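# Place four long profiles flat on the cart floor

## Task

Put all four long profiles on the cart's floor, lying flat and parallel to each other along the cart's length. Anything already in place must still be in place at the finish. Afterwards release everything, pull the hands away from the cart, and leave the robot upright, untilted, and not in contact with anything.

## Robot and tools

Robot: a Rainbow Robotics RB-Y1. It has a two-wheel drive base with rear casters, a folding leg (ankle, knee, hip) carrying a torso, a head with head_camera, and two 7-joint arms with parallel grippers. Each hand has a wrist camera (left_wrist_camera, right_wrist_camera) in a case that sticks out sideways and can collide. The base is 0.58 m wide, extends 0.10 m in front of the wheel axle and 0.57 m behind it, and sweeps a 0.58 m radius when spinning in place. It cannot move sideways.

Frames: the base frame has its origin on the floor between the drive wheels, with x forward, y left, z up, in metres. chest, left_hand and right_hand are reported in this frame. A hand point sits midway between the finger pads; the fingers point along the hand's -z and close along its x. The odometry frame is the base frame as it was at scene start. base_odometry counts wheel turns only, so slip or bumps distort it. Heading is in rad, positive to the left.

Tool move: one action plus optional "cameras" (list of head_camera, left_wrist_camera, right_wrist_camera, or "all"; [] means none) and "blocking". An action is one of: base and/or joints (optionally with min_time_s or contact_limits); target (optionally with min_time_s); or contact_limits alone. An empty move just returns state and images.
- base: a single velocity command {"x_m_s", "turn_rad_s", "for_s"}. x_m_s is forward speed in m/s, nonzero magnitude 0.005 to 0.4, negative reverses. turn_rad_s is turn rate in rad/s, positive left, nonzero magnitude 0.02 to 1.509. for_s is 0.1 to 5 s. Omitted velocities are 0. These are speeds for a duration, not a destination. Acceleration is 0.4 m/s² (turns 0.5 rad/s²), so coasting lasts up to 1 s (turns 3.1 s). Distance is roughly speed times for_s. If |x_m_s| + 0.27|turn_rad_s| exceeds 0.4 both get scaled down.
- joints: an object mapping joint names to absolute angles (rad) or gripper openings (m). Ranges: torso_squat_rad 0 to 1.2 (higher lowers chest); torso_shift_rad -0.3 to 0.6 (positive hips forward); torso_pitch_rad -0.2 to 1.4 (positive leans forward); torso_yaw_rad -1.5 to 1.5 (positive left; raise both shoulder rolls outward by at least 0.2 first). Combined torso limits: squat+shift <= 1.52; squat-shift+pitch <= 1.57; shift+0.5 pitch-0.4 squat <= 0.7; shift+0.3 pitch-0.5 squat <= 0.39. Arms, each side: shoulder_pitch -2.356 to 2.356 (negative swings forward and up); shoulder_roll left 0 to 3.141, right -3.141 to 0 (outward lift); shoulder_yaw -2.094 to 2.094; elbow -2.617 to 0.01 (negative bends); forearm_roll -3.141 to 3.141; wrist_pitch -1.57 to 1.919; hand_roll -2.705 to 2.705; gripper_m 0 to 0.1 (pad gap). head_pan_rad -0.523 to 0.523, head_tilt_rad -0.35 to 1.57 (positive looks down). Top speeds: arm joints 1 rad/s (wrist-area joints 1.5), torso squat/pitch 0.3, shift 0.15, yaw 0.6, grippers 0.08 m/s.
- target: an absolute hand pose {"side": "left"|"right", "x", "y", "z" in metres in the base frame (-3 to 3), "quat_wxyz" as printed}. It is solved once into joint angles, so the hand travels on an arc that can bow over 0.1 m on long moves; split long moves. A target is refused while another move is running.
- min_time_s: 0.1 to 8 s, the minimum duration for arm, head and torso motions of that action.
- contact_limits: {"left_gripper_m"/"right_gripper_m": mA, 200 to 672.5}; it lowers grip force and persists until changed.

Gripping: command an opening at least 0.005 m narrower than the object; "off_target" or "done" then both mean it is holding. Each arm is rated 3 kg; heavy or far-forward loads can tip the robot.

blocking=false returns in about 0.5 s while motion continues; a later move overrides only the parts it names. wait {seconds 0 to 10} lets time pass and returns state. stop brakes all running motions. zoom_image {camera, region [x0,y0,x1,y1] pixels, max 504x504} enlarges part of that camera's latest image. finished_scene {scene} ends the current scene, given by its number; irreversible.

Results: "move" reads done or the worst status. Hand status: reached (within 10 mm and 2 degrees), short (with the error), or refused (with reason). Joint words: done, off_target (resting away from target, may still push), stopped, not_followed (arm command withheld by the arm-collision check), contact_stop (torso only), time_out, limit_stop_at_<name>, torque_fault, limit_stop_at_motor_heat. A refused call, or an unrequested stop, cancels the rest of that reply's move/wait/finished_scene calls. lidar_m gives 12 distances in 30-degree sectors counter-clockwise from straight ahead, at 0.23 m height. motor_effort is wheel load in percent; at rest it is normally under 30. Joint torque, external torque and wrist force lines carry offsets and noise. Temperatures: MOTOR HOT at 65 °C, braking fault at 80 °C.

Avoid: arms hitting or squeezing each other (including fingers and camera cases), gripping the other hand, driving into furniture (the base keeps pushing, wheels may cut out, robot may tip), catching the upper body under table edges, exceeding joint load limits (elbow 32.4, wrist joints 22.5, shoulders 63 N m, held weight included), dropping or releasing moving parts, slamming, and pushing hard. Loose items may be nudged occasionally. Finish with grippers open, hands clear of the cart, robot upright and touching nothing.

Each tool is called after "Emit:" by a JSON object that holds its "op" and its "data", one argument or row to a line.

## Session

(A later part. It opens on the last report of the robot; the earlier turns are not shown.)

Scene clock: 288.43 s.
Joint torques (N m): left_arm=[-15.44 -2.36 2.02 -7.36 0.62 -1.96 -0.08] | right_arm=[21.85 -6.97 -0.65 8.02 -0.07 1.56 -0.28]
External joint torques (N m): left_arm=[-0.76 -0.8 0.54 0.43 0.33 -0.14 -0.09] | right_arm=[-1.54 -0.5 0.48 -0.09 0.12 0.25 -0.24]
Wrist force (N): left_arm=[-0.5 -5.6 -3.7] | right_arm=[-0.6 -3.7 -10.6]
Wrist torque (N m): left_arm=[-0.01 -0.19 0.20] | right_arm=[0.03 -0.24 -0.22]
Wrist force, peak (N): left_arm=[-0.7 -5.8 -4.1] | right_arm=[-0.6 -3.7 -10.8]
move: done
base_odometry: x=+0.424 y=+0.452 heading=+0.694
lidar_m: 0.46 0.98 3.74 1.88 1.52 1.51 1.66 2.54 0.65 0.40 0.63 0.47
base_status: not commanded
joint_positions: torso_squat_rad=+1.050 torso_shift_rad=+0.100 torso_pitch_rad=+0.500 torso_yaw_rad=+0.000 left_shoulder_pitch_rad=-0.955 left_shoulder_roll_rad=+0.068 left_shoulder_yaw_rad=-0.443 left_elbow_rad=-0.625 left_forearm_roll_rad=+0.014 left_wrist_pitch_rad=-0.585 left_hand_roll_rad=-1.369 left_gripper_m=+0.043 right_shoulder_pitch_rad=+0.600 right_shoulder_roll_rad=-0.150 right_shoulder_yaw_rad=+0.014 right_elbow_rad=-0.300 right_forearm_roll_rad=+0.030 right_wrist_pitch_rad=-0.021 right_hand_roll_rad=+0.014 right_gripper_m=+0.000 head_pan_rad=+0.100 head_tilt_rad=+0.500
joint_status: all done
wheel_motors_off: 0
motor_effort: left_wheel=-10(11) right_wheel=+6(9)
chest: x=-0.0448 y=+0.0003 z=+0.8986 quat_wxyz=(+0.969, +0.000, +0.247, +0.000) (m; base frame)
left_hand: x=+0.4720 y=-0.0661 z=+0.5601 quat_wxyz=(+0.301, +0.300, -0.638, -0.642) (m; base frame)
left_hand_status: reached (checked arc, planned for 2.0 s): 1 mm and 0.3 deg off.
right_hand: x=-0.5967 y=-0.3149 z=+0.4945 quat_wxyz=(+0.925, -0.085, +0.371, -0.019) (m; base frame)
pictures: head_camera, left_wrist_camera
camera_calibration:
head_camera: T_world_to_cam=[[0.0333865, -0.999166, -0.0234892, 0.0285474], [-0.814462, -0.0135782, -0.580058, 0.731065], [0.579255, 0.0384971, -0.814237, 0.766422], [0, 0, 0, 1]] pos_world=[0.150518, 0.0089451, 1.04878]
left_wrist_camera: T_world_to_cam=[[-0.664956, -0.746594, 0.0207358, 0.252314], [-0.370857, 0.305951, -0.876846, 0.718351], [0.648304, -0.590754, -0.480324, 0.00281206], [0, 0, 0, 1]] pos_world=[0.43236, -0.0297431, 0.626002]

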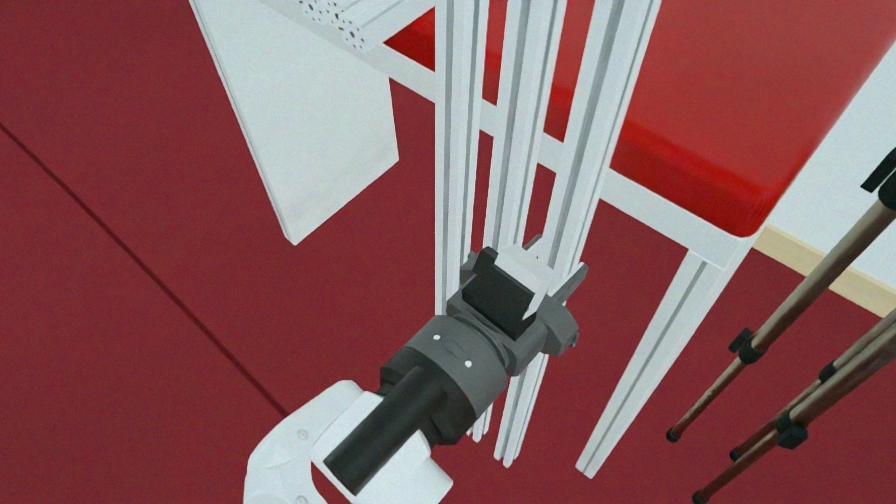

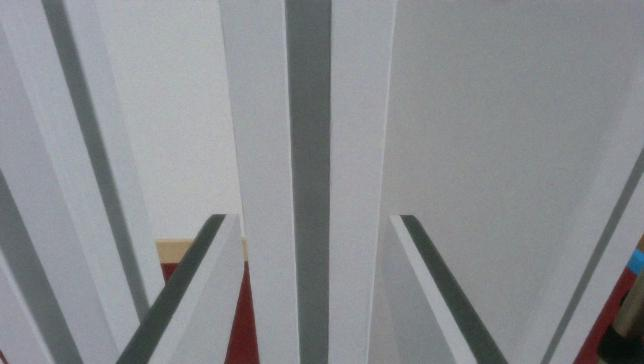

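Emit:
{"op": "move", "data": {
  "joints": {"left_gripper_m":0.02},
  "cameras": ["left_wrist_camera"]
}}

Emit:
{"op": "move", "data": {
  "target": {"side":"left","x":0.4685,"y":-0.063,"z":0.60,"quat_wxyz":[0.3001,0.3001,-0.6403,-0.6403]},
  "min_time_s": 2,
  "cameras": ["head_camera"]
}}

Emit:
{"op": "move", "data": {
  "target": {"side":"left","x":0.36,"y":0.03,"z":0.64,"quat_wxyz":[0.298,0.298,-0.641,-0.641]},
  "min_time_s": 2.5,
  "cameras": ["head_camera"]
}}

Emit:
{"op": "move", "data": {
  "base": {"x_m_s":-0.25,"for_s":2.2},
  "cameras": ["head_camera"]
}}

Scene clock: 295.47 s.
Joint torques (N m): left_arm=[-16.57 -1.7 1.99 -7.5 0.01 -1.96 -0.29] | right_arm=[21.76 -6.29 -0.63 8.23 -0.28 1.36 -0.34]
External joint torques (N m): left_arm=[-1.89 -0.14 0.51 0.3 -0.27 -0.14 -0.3] | right_arm=[-1.63 0.17 0.49 0.12 -0.09 0.05 -0.31]
Wrist force (N): left_arm=[0.1 -5.5 -3.5] | right_arm=[-0.9 -3.6 -10.7]
Wrist torque (N m): left_arm=[-0.08 -0.21 0.71] | right_arm=[0.00 -0.29 -0.23]
Wrist force, peak (N): left_arm=[-0.4 -5.9 -4.2] | right_arm=[-0.6 -3.7 -10.9]
move: off_target
base_odometry: x=+0.424 y=+0.452 heading=+0.694
lidar_m: 0.46 0.97 3.73 1.88 1.52 1.51 1.66 2.56 0.66 0.41 0.62 0.47
base_status: not commanded
joint_positions: torso_squat_rad=+1.050 torso_shift_rad=+0.100 torso_pitch_rad=+0.500 torso_yaw_rad=+0.000 left_shoulder_pitch_rad=-0.955 left_shoulder_roll_rad=+0.068 left_shoulder_yaw_rad=-0.443 left_elbow_rad=-0.625 left_forearm_roll_rad=+0.014 left_wrist_pitch_rad=-0.585 left_hand_roll_rad=-1.369 left_gripper_m=+0.031 right_shoulder_pitch_rad=+0.600 right_shoulder_roll_rad=-0.150 right_shoulder_yaw_rad=+0.014 right_elbow_rad=-0.300 right_forearm_roll_rad=+0.030 right_wrist_pitch_rad=-0.021 right_hand_roll_rad=+0.014 right_gripper_m=+0.000 head_pan_rad=+0.100 head_tilt_rad=+0.500
joint_status: left_gripper_m off_target (ended at +0.031, target +0.020)
wheel_motors_off: 0
motor_effort: left_wheel=-11(11) right_wheel=+5(8)
chest: x=-0.0448 y=+0.0003 z=+0.8986 quat_wxyz=(+0.969, +0.000, +0.247, +0.000) (m; base frame)
left_hand: x=+0.4720 y=-0.0661 z=+0.5601 quat_wxyz=(+0.301, +0.300, -0.638, -0.642) (m; base frame)
right_hand: x=-0.5967 y=-0.3149 z=+0.4945 quat_wxyz=(+0.925, -0.085, +0.371, -0.019) (m; base frame)
pictures: left_wrist_camera
camera_calibration:
left_wrist_camera: T_world_to_cam=[[-0.664971, -0.746574, 0.0209915, 0.252161], [-0.371, 0.305795, -0.87684, 0.718404], [0.648207, -0.590861, -0.480324, 0.00285096], [0, 0, 0, 1]] pos_world=[0.43236, -0.0297426, 0.626001]

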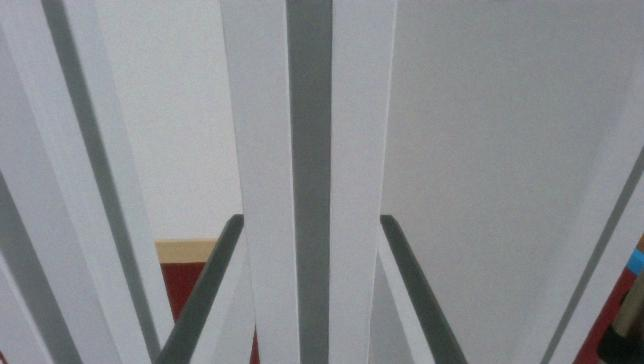

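Scene clock: 297.80 s.
Joint torques (N m): left_arm=[-19.42 -2.11 1.19 -13.02 -0.23 -4.24 0.69] | right_arm=[21.46 -7.03 -1.05 7.97 -0.04 1.34 -0.18]
External joint torques (N m): left_arm=[-5.75 -0.53 -1 -4.14 -0.47 -2.42 0.67] | right_arm=[-1.93 -0.57 0.07 -0.15 0.15 0.03 -0.15]
Wrist force (N): left_arm=[-0.2 -14.8 -3.5] | right_arm=[-0.5 -3.5 -10.5]
Wrist torque (N m): left_arm=[-0.02 -0.20 0.27] | right_arm=[-0.01 -0.23 -0.24]
Wrist force, peak (N): left_arm=[0.7 28.7 -3.8] | right_arm=[-0.8 -3.7 -10.9]
move: done
base_odometry: x=+0.424 y=+0.452 heading=+0.694
lidar_m: 0.45 0.96 3.74 1.88 1.53 1.50 1.67 2.55 0.65 0.40 0.62 0.48
base_status: not commanded
joint_positions: torso_squat_rad=+1.050 torso_shift_rad=+0.100 torso_pitch_rad=+0.500 torso_yaw_rad=+0.000 left_shoulder_pitch_rad=-0.816 left_shoulder_roll_rad=+0.153 left_shoulder_yaw_rad=-0.472 left_elbow_rad=-1.032 left_forearm_roll_rad=-0.001 left_wrist_pitch_rad=-0.342 left_hand_roll_rad=-1.341 left_gripper_m=+0.030 right_shoulder_pitch_rad=+0.600 right_shoulder_roll_rad=-0.150 right_shoulder_yaw_rad=+0.014 right_elbow_rad=-0.300 right_forearm_roll_rad=+0.030 right_wrist_pitch_rad=-0.021 right_hand_roll_rad=+0.014 right_gripper_m=+0.000 head_pan_rad=+0.100 head_tilt_rad=+0.500
joint_status: all done
wheel_motors_off: 0
motor_effort: left_wheel=-10(11) right_wheel=+7(9)
chest: x=-0.0448 y=+0.0003 z=+0.8986 quat_wxyz=(+0.969, +0.000, +0.247, +0.000) (m; base frame)
left_hand: x=+0.4680 y=-0.0624 z=+0.5987 quat_wxyz=(+0.300, +0.300, -0.640, -0.640) (m; base frame)
left_hand_status: reached (checked arc, planned for 2.0 s): 1 mm and 0.0 deg off.
right_hand: x=-0.5967 y=-0.3149 z=+0.4945 quat_wxyz=(+0.925, -0.085, +0.371, -0.019) (m; base frame)
pictures: head_camera
camera_calibration:
head_camera: T_world_to_cam=[[0.0333865, -0.999166, -0.0234892, 0.0285474], [-0.814462, -0.0135782, -0.580058, 0.731065], [0.579255, 0.0384971, -0.814237, 0.766422], [0, 0, 0, 1]] pos_world=[0.150518, 0.0089451, 1.04878]

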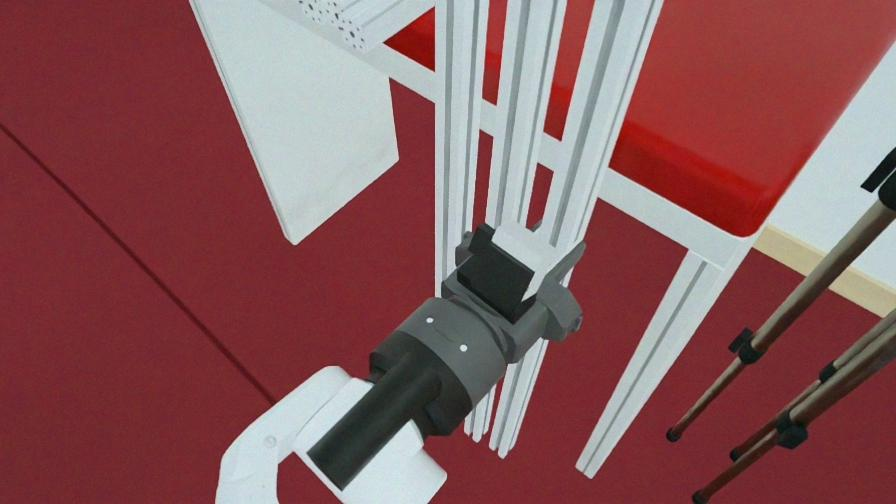

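Scene clock: 300.63 s.
Joint torques (N m): left_arm=[-9.93 1.12 2.95 -13.41 0.03 -4.06 0.65] | right_arm=[21.04 -6.68 -0.58 8.23 -0.13 1.45 -0.4]
External joint torques (N m): left_arm=[-3.7 -0.42 -0.1 -4.05 -0.16 -2.28 0.64] | right_arm=[-2.36 -0.22 0.54 0.11 0.06 0.14 -0.36]
Wrist force (N): left_arm=[-0.8 -14.3 -3.5] | right_arm=[-0.6 -3.6 -10.5]
Wrist torque (N m): left_arm=[-0.29 -0.26 0.23] | right_arm=[0.00 -0.24 -0.24]
Wrist force, peak (N): left_arm=[-0.3 -15.4 -4.2] | right_arm=[-0.7 -3.9 -10.8]
move: done
base_odometry: x=+0.424 y=+0.452 heading=+0.694
lidar_m: 0.35 1.00 3.74 1.88 1.53 1.51 1.66 2.55 0.65 0.40 0.61 0.47
base_status: not commanded
joint_positions: torso_squat_rad=+1.050 torso_shift_rad=+0.100 torso_pitch_rad=+0.500 torso_yaw_rad=+0.000 left_shoulder_pitch_rad=-0.322 left_shoulder_roll_rad=+0.463 left_shoulder_yaw_rad=-0.493 left_elbow_rad=-1.783 left_forearm_roll_rad=-0.013 left_wrist_pitch_rad=-0.173 left_hand_roll_rad=-1.290 left_gripper_m=+0.030 right_shoulder_pitch_rad=+0.600 right_shoulder_roll_rad=-0.150 right_shoulder_yaw_rad=+0.014 right_elbow_rad=-0.300 right_forearm_roll_rad=+0.030 right_wrist_pitch_rad=-0.021 right_hand_roll_rad=+0.014 right_gripper_m=+0.000 head_pan_rad=+0.100 head_tilt_rad=+0.500
joint_status: all done
wheel_motors_off: 0
motor_effort: left_wheel=-9(11) right_wheel=+7(9)
chest: x=-0.0448 y=+0.0003 z=+0.8986 quat_wxyz=(+0.969, +0.000, +0.247, +0.000) (m; base frame)
left_hand: x=+0.3597 y=+0.0302 z=+0.6390 quat_wxyz=(+0.298, +0.298, -0.641, -0.641) (m; base frame)
left_hand_status: reached (checked arc, planned for 2.5 s): 1 mm and 0.0 deg off.
right_hand: x=-0.5967 y=-0.3149 z=+0.4945 quat_wxyz=(+0.925, -0.085, +0.371, -0.019) (m; base frame)
pictures: head_camera
camera_calibration:
head_camera: T_world_to_cam=[[0.0333865, -0.999166, -0.0234892, 0.0285474], [-0.814462, -0.0135782, -0.580058, 0.731065], [0.579255, 0.0384971, -0.814237, 0.766422], [0, 0, 0, 1]] pos_world=[0.150518, 0.0089451, 1.04878]

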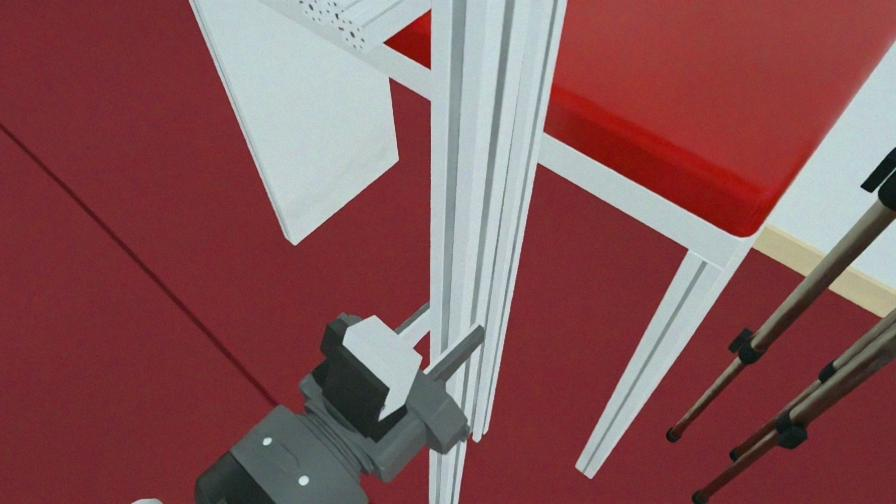

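Scene clock: 304.17 s.
Joint torques (N m): left_arm=[-10.14 1.1 3.05 -13.34 -0.08 -4.13 0.58] | right_arm=[21.7 -6.3 -0.74 7.97 -0.13 1.46 -0.26]
External joint torques (N m): left_arm=[-3.91 -0.44 0.02 -3.98 -0.26 -2.35 0.57] | right_arm=[-1.7 0.16 0.39 -0.15 0.06 0.15 -0.22]
Wrist force (N): left_arm=[-0.7 -14.7 -3.6] | right_arm=[-0.7 -3.6 -10.6]
Wrist torque (N m): left_arm=[-0.29 -0.25 0.27] | right_arm=[0.01 -0.24 -0.24]
Wrist force, peak (N): left_arm=[-0.4 -15.1 -4.3] | right_arm=[-0.8 -3.9 -11.0]
move: done
base_odometry: x=+0.001 y=+0.100 heading=+0.692
lidar_m: 0.35 1.52 2.67 1.35 1.09 1.08 1.18 1.82 3.75 0.85 0.69 0.68
base_status: done (sent for 2.2 of 2.2 s)
joint_positions: torso_squat_rad=+1.050 torso_shift_rad=+0.100 torso_pitch_rad=+0.500 torso_yaw_rad=+0.000 left_shoulder_pitch_rad=-0.322 left_shoulder_roll_rad=+0.463 left_shoulder_yaw_rad=-0.493 left_elbow_rad=-1.783 left_forearm_roll_rad=-0.013 left_wrist_pitch_rad=-0.173 left_hand_roll_rad=-1.290 left_gripper_m=+0.030 right_shoulder_pitch_rad=+0.600 right_shoulder_roll_rad=-0.150 right_shoulder_yaw_rad=+0.014 right_elbow_rad=-0.300 right_forearm_roll_rad=+0.030 right_wrist_pitch_rad=-0.021 right_hand_roll_rad=+0.014 right_gripper_m=+0.000 head_pan_rad=+0.100 head_tilt_rad=+0.500
joint_status: not commanded
wheel_motors_off: 0
motor_effort: left_wheel=-12(32) right_wheel=+14(42)
chest: x=-0.0448 y=+0.0003 z=+0.8986 quat_wxyz=(+0.969, +0.000, +0.248, +0.000) (m; base frame)
left_hand: x=+0.3597 y=+0.0302 z=+0.6389 quat_wxyz=(+0.298, +0.298, -0.641, -0.641) (m; base frame)
right_hand: x=-0.5968 y=-0.3149 z=+0.4946 quat_wxyz=(+0.924, -0.085, +0.371, -0.019) (m; base frame)
pictures: head_camera
camera_calibration:
head_camera: T_world_to_cam=[[0.0333824, -0.999166, -0.0234934, 0.0285491], [-0.814543, -0.0135779, -0.579944, 0.73104], [0.579142, 0.0384963, -0.814317, 0.766466], [0, 0, 0, 1]] pos_world=[0.150618, 0.0089451, 1.04878]

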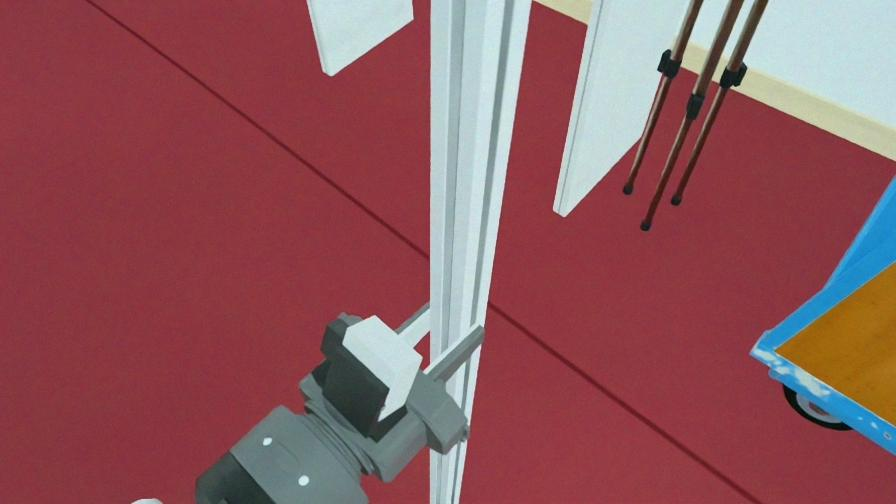

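Emit:
{"op": "move", "data": {
  "base": {"turn_rad_s":-0.6,"for_s":4.01},
  "cameras": []
}}

Emit:
{"op": "move", "data": {
  "base": {"x_m_s":0.3,"for_s":2.33},
  "cameras": []
}}

Emit:
{"op": "move", "data": {
  "base": {"turn_rad_s":0.6,"for_s":2.86},
  "cameras": ["head_camera"]
}}

Emit:
{"op": "move", "data": {
  "target": {"side":"left","x":0.52,"y":0.10,"z":0.88,"quat_wxyz":[0.887,0,-0.462,0]},
  "min_time_s": 3.5,
  "cameras": []
}}

Scene clock: 314.00 s.
Joint torques (N m): left_arm=[-10.38 0.84 3.53 -13.3 0.08 -4.09 0.57] | right_arm=[21.75 -7.11 -0.68 7.98 -0.19 1.44 -0.25]
External joint torques (N m): left_arm=[-4.16 -0.69 0.49 -3.94 -0.11 -2.3 0.56] | right_arm=[-1.65 -0.64 0.45 -0.14 0.01 0.13 -0.22]
Wrist force (N): left_arm=[-0.3 -14.4 -3.7] | right_arm=[-0.6 -3.5 -10.6]
Wrist torque (N m): left_arm=[-0.28 -0.21 0.22] | right_arm=[0.01 -0.26 -0.24]
Wrist force, peak (N): left_arm=[-0.5 -14.9 -3.8] | right_arm=[-0.8 -3.7 -11.0]
move: done
base_odometry: x=+0.001 y=+0.100 heading=-1.707
lidar_m: 0.35 1.17 0.77 0.71 1.03 1.08 3.75 1.81 1.16 1.06 1.07 1.33
base_status: done (sent for 4 of 4 s)
joint_positions: torso_squat_rad=+1.050 torso_shift_rad=+0.100 torso_pitch_rad=+0.500 torso_yaw_rad=+0.000 left_shoulder_pitch_rad=-0.322 left_shoulder_roll_rad=+0.463 left_shoulder_yaw_rad=-0.493 left_elbow_rad=-1.783 left_forearm_roll_rad=-0.013 left_wrist_pitch_rad=-0.173 left_hand_roll_rad=-1.290 left_gripper_m=+0.030 right_shoulder_pitch_rad=+0.600 right_shoulder_roll_rad=-0.150 right_shoulder_yaw_rad=+0.014 right_elbow_rad=-0.300 right_forearm_roll_rad=+0.030 right_wrist_pitch_rad=-0.021 right_hand_roll_rad=+0.014 right_gripper_m=+0.000 head_pan_rad=+0.100 head_tilt_rad=+0.500
joint_status: not commanded
wheel_motors_off: 0
motor_effort: left_wheel=+12(49) right_wheel=+1(47)
chest: x=-0.0448 y=+0.0003 z=+0.8986 quat_wxyz=(+0.969, +0.000, +0.248, +0.000) (m; base frame)
left_hand: x=+0.3597 y=+0.0302 z=+0.6389 quat_wxyz=(+0.298, +0.298, -0.641, -0.641) (m; base frame)
right_hand: x=-0.5968 y=-0.3149 z=+0.4946 quat_wxyz=(+0.924, -0.085, +0.371, -0.019) (m; base frame)
pictures: none
No camera images: "cameras" was empty.

Scene clock: 317.57 s.
Joint torques (N m): left_arm=[-9.81 0.47 3.32 -13.18 0.1 -4.2 0.33] | right_arm=[21.66 -6.88 -0.52 8.05 -0.06 1.23 -0.26]
External joint torques (N m): left_arm=[-3.58 -1.07 0.28 -3.82 -0.09 -2.41 0.32] | right_arm=[-1.74 -0.42 0.6 -0.07 0.14 -0.08 -0.22]
Wrist force (N): left_arm=[-0.4 -14.5 -3.3] | right_arm=[-0.7 -3.6 -10.7]
Wrist torque (N m): left_arm=[-0.26 -0.23 0.25] | right_arm=[0.00 -0.26 -0.24]
Wrist force, peak (N): left_arm=[-1.1 -15.3 -4.0] | right_arm=[-0.6 -3.9 -11.0]
move: done
base_odometry: x=-0.094 y=-0.593 heading=-1.708
lidar_m: 0.35 2.77 0.89 0.80 0.82 1.02 4.04 1.62 1.05 0.95 0.96 1.18
base_status: done (sent for 2.33 of 2.33 s)
joint_positions: torso_squat_rad=+1.050 torso_shift_rad=+0.100 torso_pitch_rad=+0.500 torso_yaw_rad=+0.000 left_shoulder_pitch_rad=-0.322 left_shoulder_roll_rad=+0.463 left_shoulder_yaw_rad=-0.493 left_elbow_rad=-1.783 left_forearm_roll_rad=-0.013 left_wrist_pitch_rad=-0.173 left_hand_roll_rad=-1.290 left_gripper_m=+0.030 right_shoulder_pitch_rad=+0.600 right_shoulder_roll_rad=-0.150 right_shoulder_yaw_rad=+0.014 right_elbow_rad=-0.300 right_forearm_roll_rad=+0.030 right_wrist_pitch_rad=-0.021 right_hand_roll_rad=+0.014 right_gripper_m=+0.000 head_pan_rad=+0.100 head_tilt_rad=+0.500
joint_status: not commanded
wheel_motors_off: 0
motor_effort: left_wheel=-8(50) right_wheel=+5(43)
chest: x=-0.0447 y=+0.0003 z=+0.8986 quat_wxyz=(+0.969, +0.000, +0.248, +0.000) (m; base frame)
left_hand: x=+0.3597 y=+0.0302 z=+0.6389 quat_wxyz=(+0.298, +0.298, -0.641, -0.641) (m; base frame)
right_hand: x=-0.5967 y=-0.3149 z=+0.4946 quat_wxyz=(+0.924, -0.085, +0.371, -0.019) (m; base frame)
pictures: none
No camera images: "cameras" was empty.

Scene clock: 321.97 s.
Joint torques (N m): left_arm=[-9.76 1.59 3.24 -13.56 -0.13 -4.1 0.56] | right_arm=[21.7 -7.13 -0.94 7.76 -0.01 1.34 -0.28]
External joint torques (N m): left_arm=[-3.54 0.05 0.2 -4.2 -0.32 -2.32 0.55] | right_arm=[-1.7 -0.67 0.19 -0.36 0.19 0.02 -0.25]
Wrist force (N): left_arm=[-0.3 -14.8 -3.6] | right_arm=[-0.7 -3.6 -10.6]
Wrist torque (N m): left_arm=[-0.18 -0.22 0.27] | right_arm=[0.00 -0.26 -0.24]
Wrist force, peak (N): left_arm=[0.0 -14.9 -4.0] | right_arm=[-0.8 -3.6 -11.1]
move: done
base_odometry: x=-0.094 y=-0.593 heading=+0.012
lidar_m: 0.36 0.82 1.52 3.82 1.38 1.01 0.95 0.99 1.35 3.70 2.29 0.82
base_status: done (sent for 2.87 of 2.87 s)
joint_positions: torso_squat_rad=+1.050 torso_shift_rad=+0.100 torso_pitch_rad=+0.500 torso_yaw_rad=+0.000 left_shoulder_pitch_rad=-0.322 left_shoulder_roll_rad=+0.463 left_shoulder_yaw_rad=-0.493 left_elbow_rad=-1.783 left_forearm_roll_rad=-0.013 left_wrist_pitch_rad=-0.173 left_hand_roll_rad=-1.290 left_gripper_m=+0.030 right_shoulder_pitch_rad=+0.600 right_shoulder_roll_rad=-0.150 right_shoulder_yaw_rad=+0.014 right_elbow_rad=-0.300 right_forearm_roll_rad=+0.030 right_wrist_pitch_rad=-0.021 right_hand_roll_rad=+0.014 right_gripper_m=+0.000 head_pan_rad=+0.100 head_tilt_rad=+0.500
joint_status: not commanded
wheel_motors_off: 0
motor_effort: left_wheel=+2(40) right_wheel=+14(37)
chest: x=-0.0447 y=+0.0003 z=+0.8986 quat_wxyz=(+0.969, +0.000, +0.248, +0.000) (m; base frame)
left_hand: x=+0.3597 y=+0.0302 z=+0.6388 quat_wxyz=(+0.298, +0.298, -0.641, -0.641) (m; base frame)
right_hand: x=-0.5967 y=-0.3149 z=+0.4946 quat_wxyz=(+0.924, -0.085, +0.371, -0.019) (m; base frame)
pictures: head_camera
camera_calibration:
head_camera: T_world_to_cam=[[0.0333209, -0.99917, -0.0234159, 0.0284717], [-0.814625, -0.013578, -0.57983, 0.730956], [0.579031, 0.0383956, -0.814401, 0.766433], [0, 0, 0, 1]] pos_world=[0.150718, 0.00894532, 1.04868]

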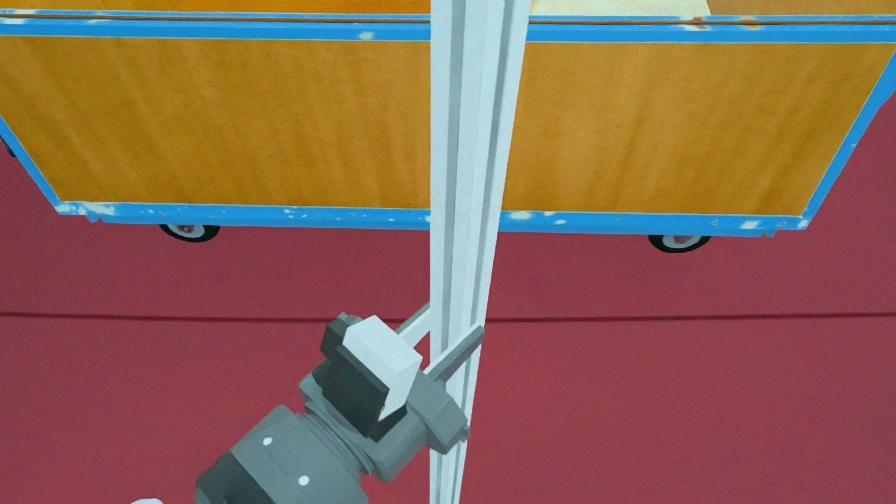

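Scene clock: 325.80 s.
Joint torques (N m): left_arm=[-24.56 1.44 -0.48 -9.39 -0.73 -3.4 0.2] | right_arm=[21.69 -6.46 -0.53 8.36 0.06 1.33 -0.43]
External joint torques (N m): left_arm=[-6.37 -0.97 0.12 -3.2 -0.52 -1.84 0.24] | right_arm=[-1.71 0 0.59 0.24 0.25 0.02 -0.39]
Wrist force (N): left_arm=[-13.4 0.2 -12.8] | right_arm=[-0.5 -3.5 -10.7]
Wrist torque (N m): left_arm=[-0.07 -0.37 0.29] | right_arm=[0.00 -0.23 -0.23]
Wrist force, peak (N): left_arm=[-14.0 -4.0 -11.5] | right_arm=[-0.8 -3.7 -10.9]
move: done
base_odometry: x=-0.094 y=-0.593 heading=+0.012
lidar_m: 0.80 0.82 1.53 3.81 1.38 1.01 0.95 0.99 1.35 3.70 2.29 0.82
base_status: not commanded
joint_positions: torso_squat_rad=+1.050 torso_shift_rad=+0.100 torso_pitch_rad=+0.500 torso_yaw_rad=+0.000 left_shoulder_pitch_rad=-1.358 left_shoulder_roll_rad=+0.007 left_shoulder_yaw_rad=+0.113 left_elbow_rad=-1.896 left_forearm_roll_rad=-0.292 left_wrist_pitch_rad=+1.744 left_hand_roll_rad=+0.140 left_gripper_m=+0.030 right_shoulder_pitch_rad=+0.600 right_shoulder_roll_rad=-0.150 right_shoulder_yaw_rad=+0.014 right_elbow_rad=-0.300 right_forearm_roll_rad=+0.030 right_wrist_pitch_rad=-0.021 right_hand_roll_rad=+0.014 right_gripper_m=+0.000 head_pan_rad=+0.100 head_tilt_rad=+0.500
joint_status: all done
wheel_motors_off: 0
motor_effort: left_wheel=+2(3) right_wheel=+14(18)
chest: x=-0.0447 y=+0.0003 z=+0.8986 quat_wxyz=(+0.969, +0.000, +0.248, +0.000) (m; base frame)
left_hand: x=+0.5199 y=+0.1002 z=+0.8789 quat_wxyz=(+0.887, +0.000, -0.461, +0.000) (m; base frame)
left_hand_status: reached (checked arc, planned for 3.5 s): 1 mm and 0.2 deg off.
right_hand: x=-0.5967 y=-0.3149 z=+0.4946 quat_wxyz=(+0.924, -0.085, +0.371, -0.019) (m; base frame)
pictures: none
No camera images: "cameras" was empty.

Emit:
{"op": "move", "data": {
  "joints": {"torso_squat_rad":0.95,"torso_shift_rad":0.28,"torso_pitch_rad":0.9,"left_shoulder_pitch_rad":-1.922,"left_shoulder_roll_rad":0.938,"left_shoulder_yaw_rad":-0.642,"left_elbow_rad":-2.082,"left_forearm_roll_rad":0.703,"left_wrist_pitch_rad":1.915,"left_hand_roll_rad":1.193,"head_pan_rad":-0.5,"head_tilt_rad":0.0},
  "base": {"turn_rad_s":-0.05,"for_s":0.24},
  "min_time_s": 3.5,
  "cameras": []
}}

Emit:
{"op": "move", "data": {
  "base": {"x_m_s":0.2,"for_s":1.6},
  "cameras": ["head_camera"]
}}

Emit:
{"op": "move", "data": {
  "joints": {"head_pan_rad":0.5},
  "cameras": ["head_camera","left_wrist_camera"]
}}

Scene clock: 337.40 s.
Joint torques (N m): left_arm=[-23.84 6.61 9.21 -3.67 -2.32 -0.92 0.6] | right_arm=[26.05 -5.85 -0.81 10.05 -0.18 1.93 -0.38]
External joint torques (N m): left_arm=[-6.74 1.38 0.68 -1.64 -1.29 -0.44 0.64] | right_arm=[-1.96 0.07 0.32 -0.01 0.07 0.15 -0.33]
Wrist force (N): left_arm=[-10.8 -0.1 -15.1] | right_arm=[0.8 -3.8 -8.7]
Wrist torque (N m): left_arm=[-0.28 -0.34 0.27] | right_arm=[0.01 -0.20 -0.24]
Wrist force, peak (N): left_arm=[-13.8 1.2 -12.7] | right_arm=[-0.7 -3.6 -11.0]
move: done
base_odometry: x=-0.094 y=-0.593 heading=+0.000
lidar_m: 0.79 0.83 1.53 3.99 1.39 1.01 0.95 0.98 1.34 3.51 2.32 0.83
base_status: done (sent for 0.23 of 0.23 s)
joint_positions: torso_squat_rad=+0.950 torso_shift_rad=+0.280 torso_pitch_rad=+0.899 torso_yaw_rad=+0.000 left_shoulder_pitch_rad=-1.921 left_shoulder_roll_rad=+0.937 left_shoulder_yaw_rad=-0.642 left_elbow_rad=-2.082 left_forearm_roll_rad=+0.703 left_wrist_pitch_rad=+1.915 left_hand_roll_rad=+1.193 left_gripper_m=+0.030 right_shoulder_pitch_rad=+0.600 right_shoulder_roll_rad=-0.150 right_shoulder_yaw_rad=+0.014 right_elbow_rad=-0.300 right_forearm_roll_rad=+0.030 right_wrist_pitch_rad=-0.021 right_hand_roll_rad=+0.014 right_gripper_m=+0.000 head_pan_rad=-0.500 head_tilt_rad=+0.000
joint_status: all done
wheel_motors_off: 0
motor_effort: left_wheel=+1(20) right_wheel=+7(10)
chest: x=+0.1268 y=+0.0003 z=+0.8643 quat_wxyz=(+0.901, +0.000, +0.435, +0.000) (m; base frame)
left_hand: x=+0.6297 y=+0.0892 z=+0.7788 quat_wxyz=(+0.940, -0.001, -0.341, -0.001) (m; base frame)
right_hand: x=-0.5388 y=-0.3149 z=+0.7066 quat_wxyz=(+0.833, -0.087, +0.547, -0.002) (m; base frame)
pictures: none
No camera images: "cameras" was empty.

Scene clock: 339.83 s.
Joint torques (N m): left_arm=[-22.1 6.11 8.92 -3.29 -2.53 -1 0.37] | right_arm=[26.42 -6.12 -0.94 10.05 -0.09 1.77 -0.31]
External joint torques (N m): left_arm=[-5 0.87 0.4 -1.27 -1.5 -0.53 0.4] | right_arm=[-1.59 -0.2 0.19 -0.01 0.16 -0.01 -0.26]
Wrist force (N): left_arm=[-10.5 -0.1 -15.0] | right_arm=[0.8 -3.7 -8.5]
Wrist torque (N m): left_arm=[-0.32 -0.32 0.25] | right_arm=[0.01 -0.20 -0.22]
Wrist force, peak (N): left_arm=[-10.4 -0.3 -15.7] | right_arm=[0.8 -3.4 -9.3]
move: done
base_odometry: x=+0.226 y=-0.593 heading=+0.000
lidar_m: 0.47 0.49 0.66 4.82 1.86 1.35 1.26 1.31 1.78 4.69 0.68 0.49
base_status: done (sent for 1.6 of 1.6 s)
joint_positions: torso_squat_rad=+0.950 torso_shift_rad=+0.280 torso_pitch_rad=+0.900 torso_yaw_rad=+0.000 left_shoulder_pitch_rad=-1.921 left_shoulder_roll_rad=+0.938 left_shoulder_yaw_rad=-0.643 left_elbow_rad=-2.082 left_forearm_roll_rad=+0.703 left_wrist_pitch_rad=+1.915 left_hand_roll_rad=+1.193 left_gripper_m=+0.030 right_shoulder_pitch_rad=+0.600 right_shoulder_roll_rad=-0.150 right_shoulder_yaw_rad=+0.014 right_elbow_rad=-0.300 right_forearm_roll_rad=+0.030 right_wrist_pitch_rad=-0.021 right_hand_roll_rad=+0.014 right_gripper_m=+0.000 head_pan_rad=-0.500 head_tilt_rad=+0.000
joint_status: not commanded
wheel_motors_off: 0
motor_effort: left_wheel=+2(34) right_wheel=-3(42)
chest: x=+0.1269 y=+0.0003 z=+0.8643 quat_wxyz=(+0.901, +0.000, +0.435, +0.000) (m; base frame)
left_hand: x=+0.6298 y=+0.0892 z=+0.7787 quat_wxyz=(+0.940, -0.001, -0.341, -0.001) (m; base frame)
right_hand: x=-0.5387 y=-0.3149 z=+0.7067 quat_wxyz=(+0.832, -0.087, +0.547, -0.002) (m; base frame)
pictures: head_camera
camera_calibration:
head_camera: T_world_to_cam=[[-0.350136, -0.852276, 0.388627, -0.267548], [-0.74588, 0.00270417, -0.666075, 0.925611], [0.566628, -0.523086, -0.636643, 0.39149], [0, 0, 0, 1]] pos_world=[0.374888, -0.0257445, 0.969742]

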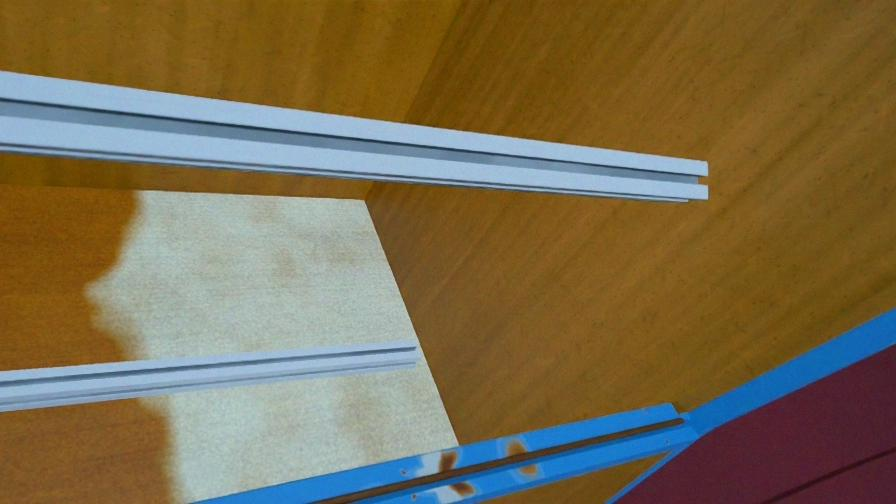

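Scene clock: 341.17 s.
Joint torques (N m): left_arm=[-22.37 6.71 9.52 -3.2 -2.37 -1.07 0.4] | right_arm=[25.82 -6.11 -0.9 9.92 0.01 1.81 -0.12]
External joint torques (N m): left_arm=[-5.27 1.48 1 -1.18 -1.34 -0.59 0.43] | right_arm=[-2.19 -0.18 0.22 -0.14 0.26 0.02 -0.07]
Wrist force (N): left_arm=[-10.1 -0.1 -14.8] | right_arm=[0.9 -3.6 -8.6]
Wrist torque (N m): left_arm=[-0.27 -0.28 0.27] | right_arm=[-0.01 -0.18 -0.24]
Wrist force, peak (N): left_arm=[-11.0 0.0 -15.2] | right_arm=[0.9 -3.7 -8.9]
move: done
base_odometry: x=+0.226 y=-0.593 heading=+0.000
lidar_m: 0.47 0.49 0.68 4.80 1.87 1.33 1.27 1.32 1.80 4.68 0.68 0.49
base_status: not commanded
joint_positions: torso_squat_rad=+0.950 torso_shift_rad=+0.280 torso_pitch_rad=+0.900 torso_yaw_rad=+0.000 left_shoulder_pitch_rad=-1.921 left_shoulder_roll_rad=+0.938 left_shoulder_yaw_rad=-0.643 left_elbow_rad=-2.082 left_forearm_roll_rad=+0.703 left_wrist_pitch_rad=+1.915 left_hand_roll_rad=+1.193 left_gripper_m=+0.030 right_shoulder_pitch_rad=+0.600 right_shoulder_roll_rad=-0.150 right_shoulder_yaw_rad=+0.014 right_elbow_rad=-0.300 right_forearm_roll_rad=+0.030 right_wrist_pitch_rad=-0.021 right_hand_roll_rad=+0.014 right_gripper_m=+0.000 head_pan_rad=+0.500 head_tilt_rad=+0.000
joint_status: all done
wheel_motors_off: 0
motor_effort: left_wheel=+1(2) right_wheel=-2(4)
chest: x=+0.1269 y=+0.0003 z=+0.8643 quat_wxyz=(+0.901, +0.000, +0.435, +0.000) (m; base frame)
left_hand: x=+0.6298 y=+0.0892 z=+0.7787 quat_wxyz=(+0.940, -0.001, -0.341, -0.001) (m; base frame)
right_hand: x=-0.5387 y=-0.3149 z=+0.7067 quat_wxyz=(+0.832, -0.087, +0.547, -0.002) (m; base frame)
pictures: head_camera, left_wrist_camera
camera_calibration:
head_camera: T_world_to_cam=[[0.245084, -0.89989, -0.360739, 0.28349], [-0.764184, 0.0496683, -0.643083, 0.908716], [0.596621, 0.43328, -0.675509, 0.419918], [0, 0, 0, 1]] pos_world=[0.374416, 0.0280331, 0.970304]
left_wrist_camera: T_world_to_cam=[[0.744577, 0.0201915, 0.667231, -0.991005], [-0.306091, -0.877941, 0.368142, 0.016309], [0.593222, -0.478343, -0.647514, 0.252063], [0, 0, 0, 1]] pos_world=[0.593342, 0.154901, 0.818439]

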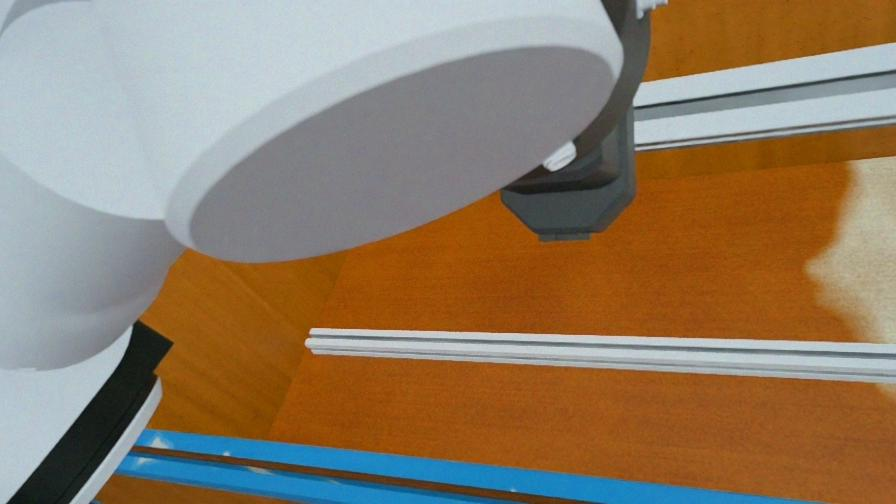

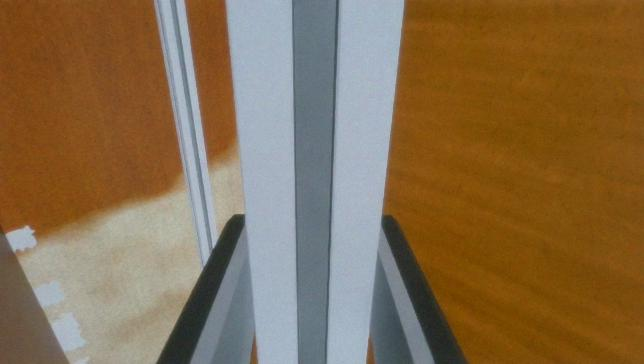

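Emit:
{"op": "move", "data": {
  "base": {"x_m_s":0.2,"for_s":1.2},
  "cameras": []
}}

Emit:
{"op": "move", "data": {
  "target": {"side":"left","x":0.56,"y":0.104,"z":0.70,"quat_wxyz":[0.976,0,-0.216,0]},
  "min_time_s": 2,
  "cameras": []
}}

Emit:
{"op": "move", "data": {
  "target": {"side":"left","x":0.51,"y":0.104,"z":0.59,"quat_wxyz":[0.995,0,-0.0998,0]},
  "min_time_s": 2,
  "cameras": []
}}

Emit:
{"op": "move", "data": {
  "target": {"side":"left","x":0.495,"y":0.104,"z":0.45,"quat_wxyz":[1,0,0,0]},
  "min_time_s": 2.5,
  "cameras": ["head_camera","left_wrist_camera"]
}}

Emit:
{"op": "zoom_image", "data": {
  "camera": "left_wrist_camera",
  "region": [70, 0, 574, 364]
}}

Scene clock: 356.10 s.
Joint torques (N m): left_arm=[-21.45 6.42 9.18 -3.31 -2.31 -0.97 0.54] | right_arm=[26.16 -6.21 -0.32 10.11 -0.06 1.82 -0.26]
External joint torques (N m): left_arm=[-4.35 1.19 0.65 -1.29 -1.29 -0.5 0.57] | right_arm=[-1.84 -0.29 0.81 0.05 0.19 0.04 -0.21]
Wrist force (N): left_arm=[-10.2 0.0 -15.0] | right_arm=[0.9 -3.6 -8.7]
Wrist torque (N m): left_arm=[-0.29 -0.27 0.26] | right_arm=[0.01 -0.18 -0.24]
Wrist force, peak (N): left_arm=[-10.4 -0.2 -16.0] | right_arm=[0.8 -3.7 -9.1]
move: done
base_odometry: x=+0.466 y=-0.593 heading=+0.000
lidar_m: 0.23 0.24 0.33 1.42 2.20 1.60 1.51 1.56 2.11 4.41 0.34 0.25
base_status: done (sent for 1.2 of 1.2 s)
joint_positions: torso_squat_rad=+0.950 torso_shift_rad=+0.280 torso_pitch_rad=+0.900 torso_yaw_rad=+0.000 left_shoulder_pitch_rad=-1.921 left_shoulder_roll_rad=+0.938 left_shoulder_yaw_rad=-0.643 left_elbow_rad=-2.082 left_forearm_roll_rad=+0.703 left_wrist_pitch_rad=+1.915 left_hand_roll_rad=+1.193 left_gripper_m=+0.030 right_shoulder_pitch_rad=+0.600 right_shoulder_roll_rad=-0.150 right_shoulder_yaw_rad=+0.014 right_elbow_rad=-0.300 right_forearm_roll_rad=+0.030 right_wrist_pitch_rad=-0.021 right_hand_roll_rad=+0.014 right_gripper_m=+0.000 head_pan_rad=+0.500 head_tilt_rad=+0.000
joint_status: not commanded
wheel_motors_off: 0
motor_effort: left_wheel=+2(31) right_wheel=-5(23)
chest: x=+0.1269 y=+0.0003 z=+0.8643 quat_wxyz=(+0.901, +0.000, +0.435, +0.000) (m; base frame)
left_hand: x=+0.6298 y=+0.0892 z=+0.7787 quat_wxyz=(+0.940, -0.001, -0.341, -0.001) (m; base frame)
right_hand: x=-0.5387 y=-0.3149 z=+0.7067 quat_wxyz=(+0.832, -0.087, +0.547, -0.002) (m; base frame)
pictures: none
No camera images: "cameras" was empty.

Scene clock: 358.43 s.
Joint torques (N m): left_arm=[-18.83 7.4 9.28 -3.95 -1.44 -0.46 0.65] | right_arm=[26.15 -5.74 -0.65 9.94 -0.08 1.89 -0.22]
External joint torques (N m): left_arm=[-3.61 1.86 0.91 -1.65 -0.76 -0.26 0.68] | right_arm=[-1.86 0.19 0.47 -0.12 0.16 0.11 -0.17]
Wrist force (N): left_arm=[-7.2 0.3 -17.0] | right_arm=[0.8 -3.7 -8.8]
Wrist torque (N m): left_arm=[-0.30 -0.29 0.23] | right_arm=[0.02 -0.20 -0.24]
Wrist force, peak (N): left_arm=[-7.8 0.1 -17.1] | right_arm=[0.5 -3.9 -8.9]
move: done
base_odometry: x=+0.466 y=-0.593 heading=+0.000
lidar_m: 0.23 0.24 0.34 1.44 2.20 1.60 1.51 1.56 2.11 4.40 0.35 0.24
base_status: not commanded
joint_positions: torso_squat_rad=+0.950 torso_shift_rad=+0.280 torso_pitch_rad=+0.900 torso_yaw_rad=+0.000 left_shoulder_pitch_rad=-1.781 left_shoulder_roll_rad=+1.010 left_shoulder_yaw_rad=-0.698 left_elbow_rad=-2.200 left_forearm_roll_rad=+0.906 left_wrist_pitch_rad=+1.907 left_hand_roll_rad=+1.350 left_gripper_m=+0.030 right_shoulder_pitch_rad=+0.600 right_shoulder_roll_rad=-0.150 right_shoulder_yaw_rad=+0.014 right_elbow_rad=-0.300 right_forearm_roll_rad=+0.030 right_wrist_pitch_rad=-0.021 right_hand_roll_rad=+0.014 right_gripper_m=+0.000 head_pan_rad=+0.500 head_tilt_rad=+0.000
joint_status: all done
wheel_motors_off: 0
motor_effort: left_wheel=+1(2) right_wheel=-3(7)
chest: x=+0.1269 y=+0.0003 z=+0.8643 quat_wxyz=(+0.901, +0.000, +0.435, +0.000) (m; base frame)
left_hand: x=+0.5597 y=+0.1040 z=+0.6995 quat_wxyz=(+0.977, +0.000, -0.215, +0.000) (m; base frame)
left_hand_status: reached (checked arc, planned for 2.0 s): 1 mm and 0.1 deg off.
right_hand: x=-0.5387 y=-0.3149 z=+0.7067 quat_wxyz=(+0.832, -0.087, +0.547, -0.002) (m; base frame)
pictures: none
No camera images: "cameras" was empty.

Scene clock: 360.77 s.
Joint torques (N m): left_arm=[-17.84 3.55 7.95 -4.81 -1.28 -0.37 0.04] | right_arm=[26.58 -5.96 -0.41 10.26 0.01 1.84 -0.26]
External joint torques (N m): left_arm=[-3.85 -1.88 -0.05 -0.63 -0.97 -0.25 0.05] | right_arm=[-1.43 -0.03 0.71 0.2 0.26 0.06 -0.21]
Wrist force (N): left_arm=[-3.9 0.4 -17.9] | right_arm=[0.8 -3.8 -8.7]
Wrist torque (N m): left_arm=[-0.33 -0.29 0.24] | right_arm=[0.02 -0.21 -0.25]
Wrist force, peak (N): left_arm=[-4.4 0.4 -18.4] | right_arm=[1.0 -4.0 -8.8]
move: done
base_odometry: x=+0.466 y=-0.593 heading=+0.000
lidar_m: 0.23 0.25 0.34 1.42 2.21 1.59 1.50 1.56 2.11 4.40 0.33 0.24
base_status: not commanded
joint_positions: torso_squat_rad=+0.950 torso_shift_rad=+0.280 torso_pitch_rad=+0.900 torso_yaw_rad=+0.000 left_shoulder_pitch_rad=-1.567 left_shoulder_roll_rad=+0.970 left_shoulder_yaw_rad=-0.797 left_elbow_rad=-2.125 left_forearm_roll_rad=+0.877 left_wrist_pitch_rad=+1.767 left_hand_roll_rad=+1.343 left_gripper_m=+0.030 right_shoulder_pitch_rad=+0.600 right_shoulder_roll_rad=-0.150 right_shoulder_yaw_rad=+0.014 right_elbow_rad=-0.300 right_forearm_roll_rad=+0.030 right_wrist_pitch_rad=-0.021 right_hand_roll_rad=+0.014 right_gripper_m=+0.000 head_pan_rad=+0.500 head_tilt_rad=+0.000
joint_status: all done
wheel_motors_off: 0
motor_effort: left_wheel=+1(3) right_wheel=-4(6)
chest: x=+0.1269 y=+0.0003 z=+0.8643 quat_wxyz=(+0.901, +0.000, +0.435, +0.000) (m; base frame)
left_hand: x=+0.5095 y=+0.1045 z=+0.5899 quat_wxyz=(+0.995, +0.001, -0.099, +0.000) (m; base frame)
left_hand_status: reached (checked arc, planned for 2.0 s): 1 mm and 0.1 deg off.
right_hand: x=-0.5387 y=-0.3149 z=+0.7067 quat_wxyz=(+0.832, -0.087, +0.547, -0.002) (m; base frame)
pictures: none
No camera images: "cameras" was empty.

Scene clock: 363.60 s.
Joint torques (N m): left_arm=[-17.1 3.78 7.6 -6.39 -0.45 -0.04 -0.11] | right_arm=[26.08 -6.21 -0.79 10.23 0.03 1.72 -0.28]
External joint torques (N m): left_arm=[-3.05 -1.05 0.48 -0.87 -0.49 0.01 -0.11] | right_arm=[-1.93 -0.28 0.33 0.17 0.28 -0.06 -0.23]
Wrist force (N): left_arm=[-0.8 -0.2 -18.9] | right_arm=[0.8 -3.7 -8.7]
Wrist torque (N m): left_arm=[-0.35 -0.24 0.27] | right_arm=[0.02 -0.21 -0.24]
Wrist force, peak (N): left_arm=[-1.3 -0.1 -19.4] | right_arm=[0.8 -3.8 -9.0]
move: done
base_odometry: x=+0.466 y=-0.593 heading=+0.000
lidar_m: 0.23 0.24 0.34 1.42 2.20 1.60 1.51 1.56 2.11 4.40 0.34 0.25
base_status: not commanded
joint_positions: torso_squat_rad=+0.950 torso_shift_rad=+0.280 torso_pitch_rad=+0.900 torso_yaw_rad=+0.000 left_shoulder_pitch_rad=-1.430 left_shoulder_roll_rad=+0.816 left_shoulder_yaw_rad=-0.904 left_elbow_rad=-1.680 left_forearm_roll_rad=+0.814 left_wrist_pitch_rad=+1.484 left_hand_roll_rad=+1.122 left_gripper_m=+0.030 right_shoulder_pitch_rad=+0.600 right_shoulder_roll_rad=-0.150 right_shoulder_yaw_rad=+0.014 right_elbow_rad=-0.300 right_forearm_roll_rad=+0.030 right_wrist_pitch_rad=-0.021 right_hand_roll_rad=+0.014 right_gripper_m=+0.000 head_pan_rad=+0.500 head_tilt_rad=+0.000
joint_status: all done
wheel_motors_off: 0
motor_effort: left_wheel=+2(2) right_wheel=-4(8)
chest: x=+0.1269 y=+0.0003 z=+0.8643 quat_wxyz=(+0.901, +0.000, +0.435, +0.000) (m; base frame)
left_hand: x=+0.4946 y=+0.1044 z=+0.4497 quat_wxyz=(+1.000, +0.000, +0.000, +0.000) (m; base frame)
left_hand_status: reached (checked arc, planned for 2.5 s): 1 mm and 0.1 deg off.
right_hand: x=-0.5387 y=-0.3149 z=+0.7067 quat_wxyz=(+0.832, -0.087, +0.547, -0.002) (m; base frame)
pictures: head_camera, left_wrist_camera
camera_calibration:
head_camera: T_world_to_cam=[[0.245084, -0.89989, -0.360739, 0.283454], [-0.764184, 0.0496683, -0.643083, 0.908652], [0.596621, 0.43328, -0.675509, 0.419851], [0, 0, 0, 1]] pos_world=[0.374416, 0.0280331, 0.970204]
left_wrist_camera: T_world_to_cam=[[0.999206, 0.0211854, 0.0337413, -0.512168], [0.00260678, -0.879851, 0.475242, -0.091192], [0.0397555, -0.474777, -0.879208, 0.504195], [0, 0, 0, 1]] pos_world=[0.491954, 0.169995, 0.503912]

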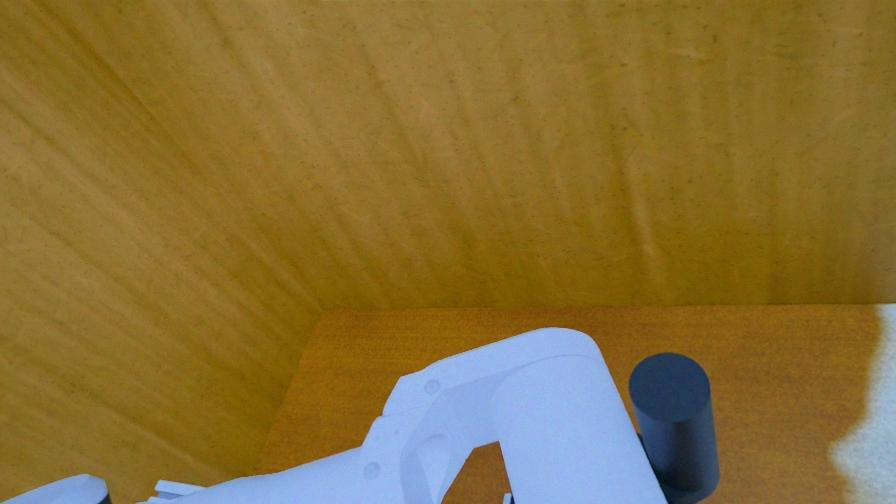

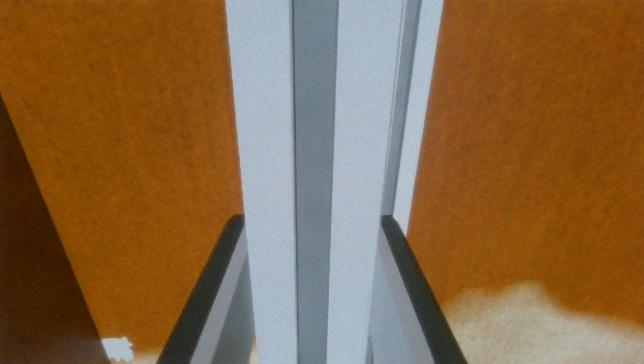

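Scaled by 1.000.

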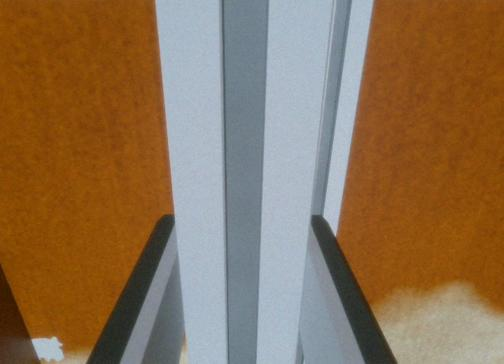

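Emit:
{"op": "move", "data": {
  "target": {"side":"left","x":0.504,"y":0.104,"z":0.335,"quat_wxyz":[0.99985,0.0175,0,0.002]},
  "min_time_s": 2,
  "cameras": ["head_camera","left_wrist_camera"]
}}

Emit:
{"op": "zoom_image", "data": {
  "camera": "left_wrist_camera",
  "region": [70, 0, 574, 364]
}}

Scene clock: 394.90 s.
Joint torques (N m): left_arm=[-17.4 2.19 4.5 -6.27 -0.38 0.18 -0.01] | right_arm=[25.86 -5.91 -0.48 9.99 -0.18 1.93 -0.24]
External joint torques (N m): left_arm=[-2.91 -1.05 -0.51 -1.19 -0.37 0.18 -0.01] | right_arm=[-2.15 0.01 0.65 -0.07 0.07 0.15 -0.19]
Wrist force (N): left_arm=[-0.7 -0.1 -19.3] | right_arm=[0.8 -3.7 -8.7]
Wrist torque (N m): left_arm=[-0.37 -0.25 0.22] | right_arm=[0.02 -0.20 -0.24]
Wrist force, peak (N): left_arm=[-2.1 -0.1 -19.6] | right_arm=[1.1 -3.9 -9.0]
move: done
base_odometry: x=+0.466 y=-0.593 heading=+0.000
lidar_m: 0.23 0.23 0.34 1.43 2.21 1.60 1.51 1.57 2.11 4.40 0.34 0.24
base_status: not commanded
joint_positions: torso_squat_rad=+0.950 torso_shift_rad=+0.280 torso_pitch_rad=+0.900 torso_yaw_rad=+0.000 left_shoulder_pitch_rad=-1.419 left_shoulder_roll_rad=+0.570 left_shoulder_yaw_rad=-0.970 left_elbow_rad=-1.110 left_forearm_roll_rad=+0.700 left_wrist_pitch_rad=+1.172 left_hand_roll_rad=+0.937 left_gripper_m=+0.030 right_shoulder_pitch_rad=+0.600 right_shoulder_roll_rad=-0.150 right_shoulder_yaw_rad=+0.014 right_elbow_rad=-0.300 right_forearm_roll_rad=+0.030 right_wrist_pitch_rad=-0.021 right_hand_roll_rad=+0.014 right_gripper_m=+0.000 head_pan_rad=+0.500 head_tilt_rad=+0.000
joint_status: all done
wheel_motors_off: 0
motor_effort: left_wheel=+1(2) right_wheel=-4(6)
chest: x=+0.1269 y=+0.0003 z=+0.8643 quat_wxyz=(+0.901, +0.000, +0.435, +0.000) (m; base frame)
left_hand: x=+0.5034 y=+0.1044 z=+0.3350 quat_wxyz=(+1.000, +0.018, +0.000, +0.002) (m; base frame)
left_hand_status: reached (checked arc, planned for 2.0 s): 1 mm and 0.1 deg off.
right_hand: x=-0.5387 y=-0.3149 z=+0.7067 quat_wxyz=(+0.832, -0.087, +0.547, -0.002) (m; base frame)
pictures: head_camera, left_wrist_camera
camera_calibration:
head_camera: T_world_to_cam=[[0.245084, -0.89989, -0.360739, 0.283454], [-0.764184, 0.0496683, -0.643083, 0.908652], [0.596621, 0.43328, -0.675509, 0.419851], [0, 0, 0, 1]] pos_world=[0.374416, 0.0280331, 0.970204]
left_wrist_camera: T_world_to_cam=[[0.999059, 0.0241839, 0.0360057, -0.518128], [0.00565415, -0.895662, 0.4447, -0.0263622], [0.0430035, -0.444078, -0.894955, 0.403393], [0, 0, 0, 1]] pos_world=[0.500442, 0.168057, 0.391397]

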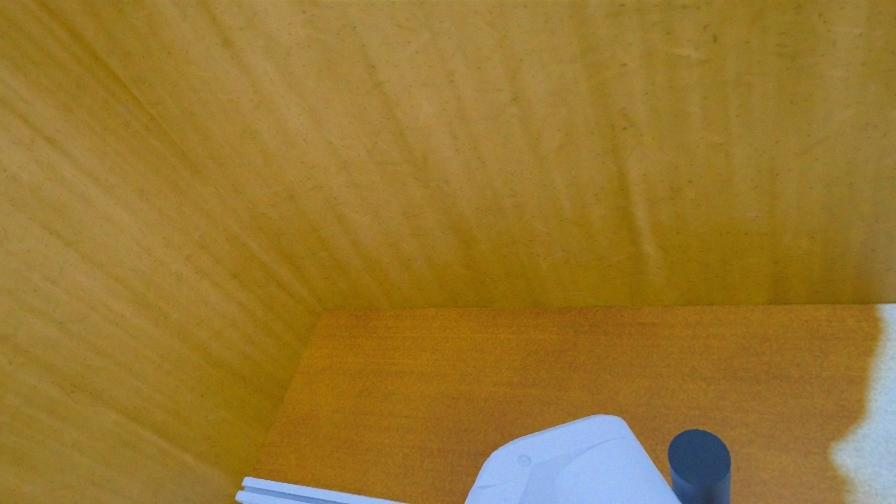

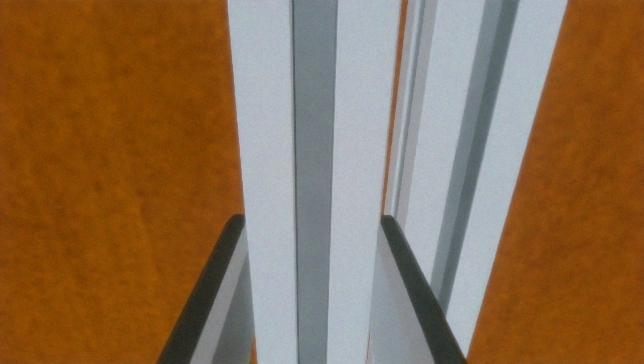

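Scaled by 1.000.

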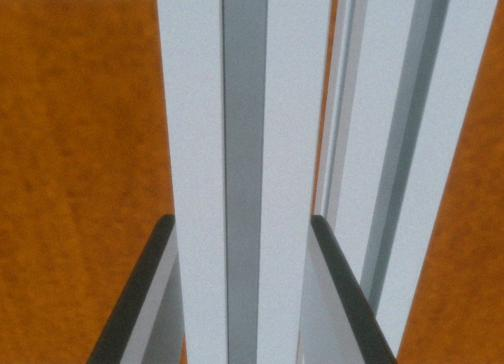

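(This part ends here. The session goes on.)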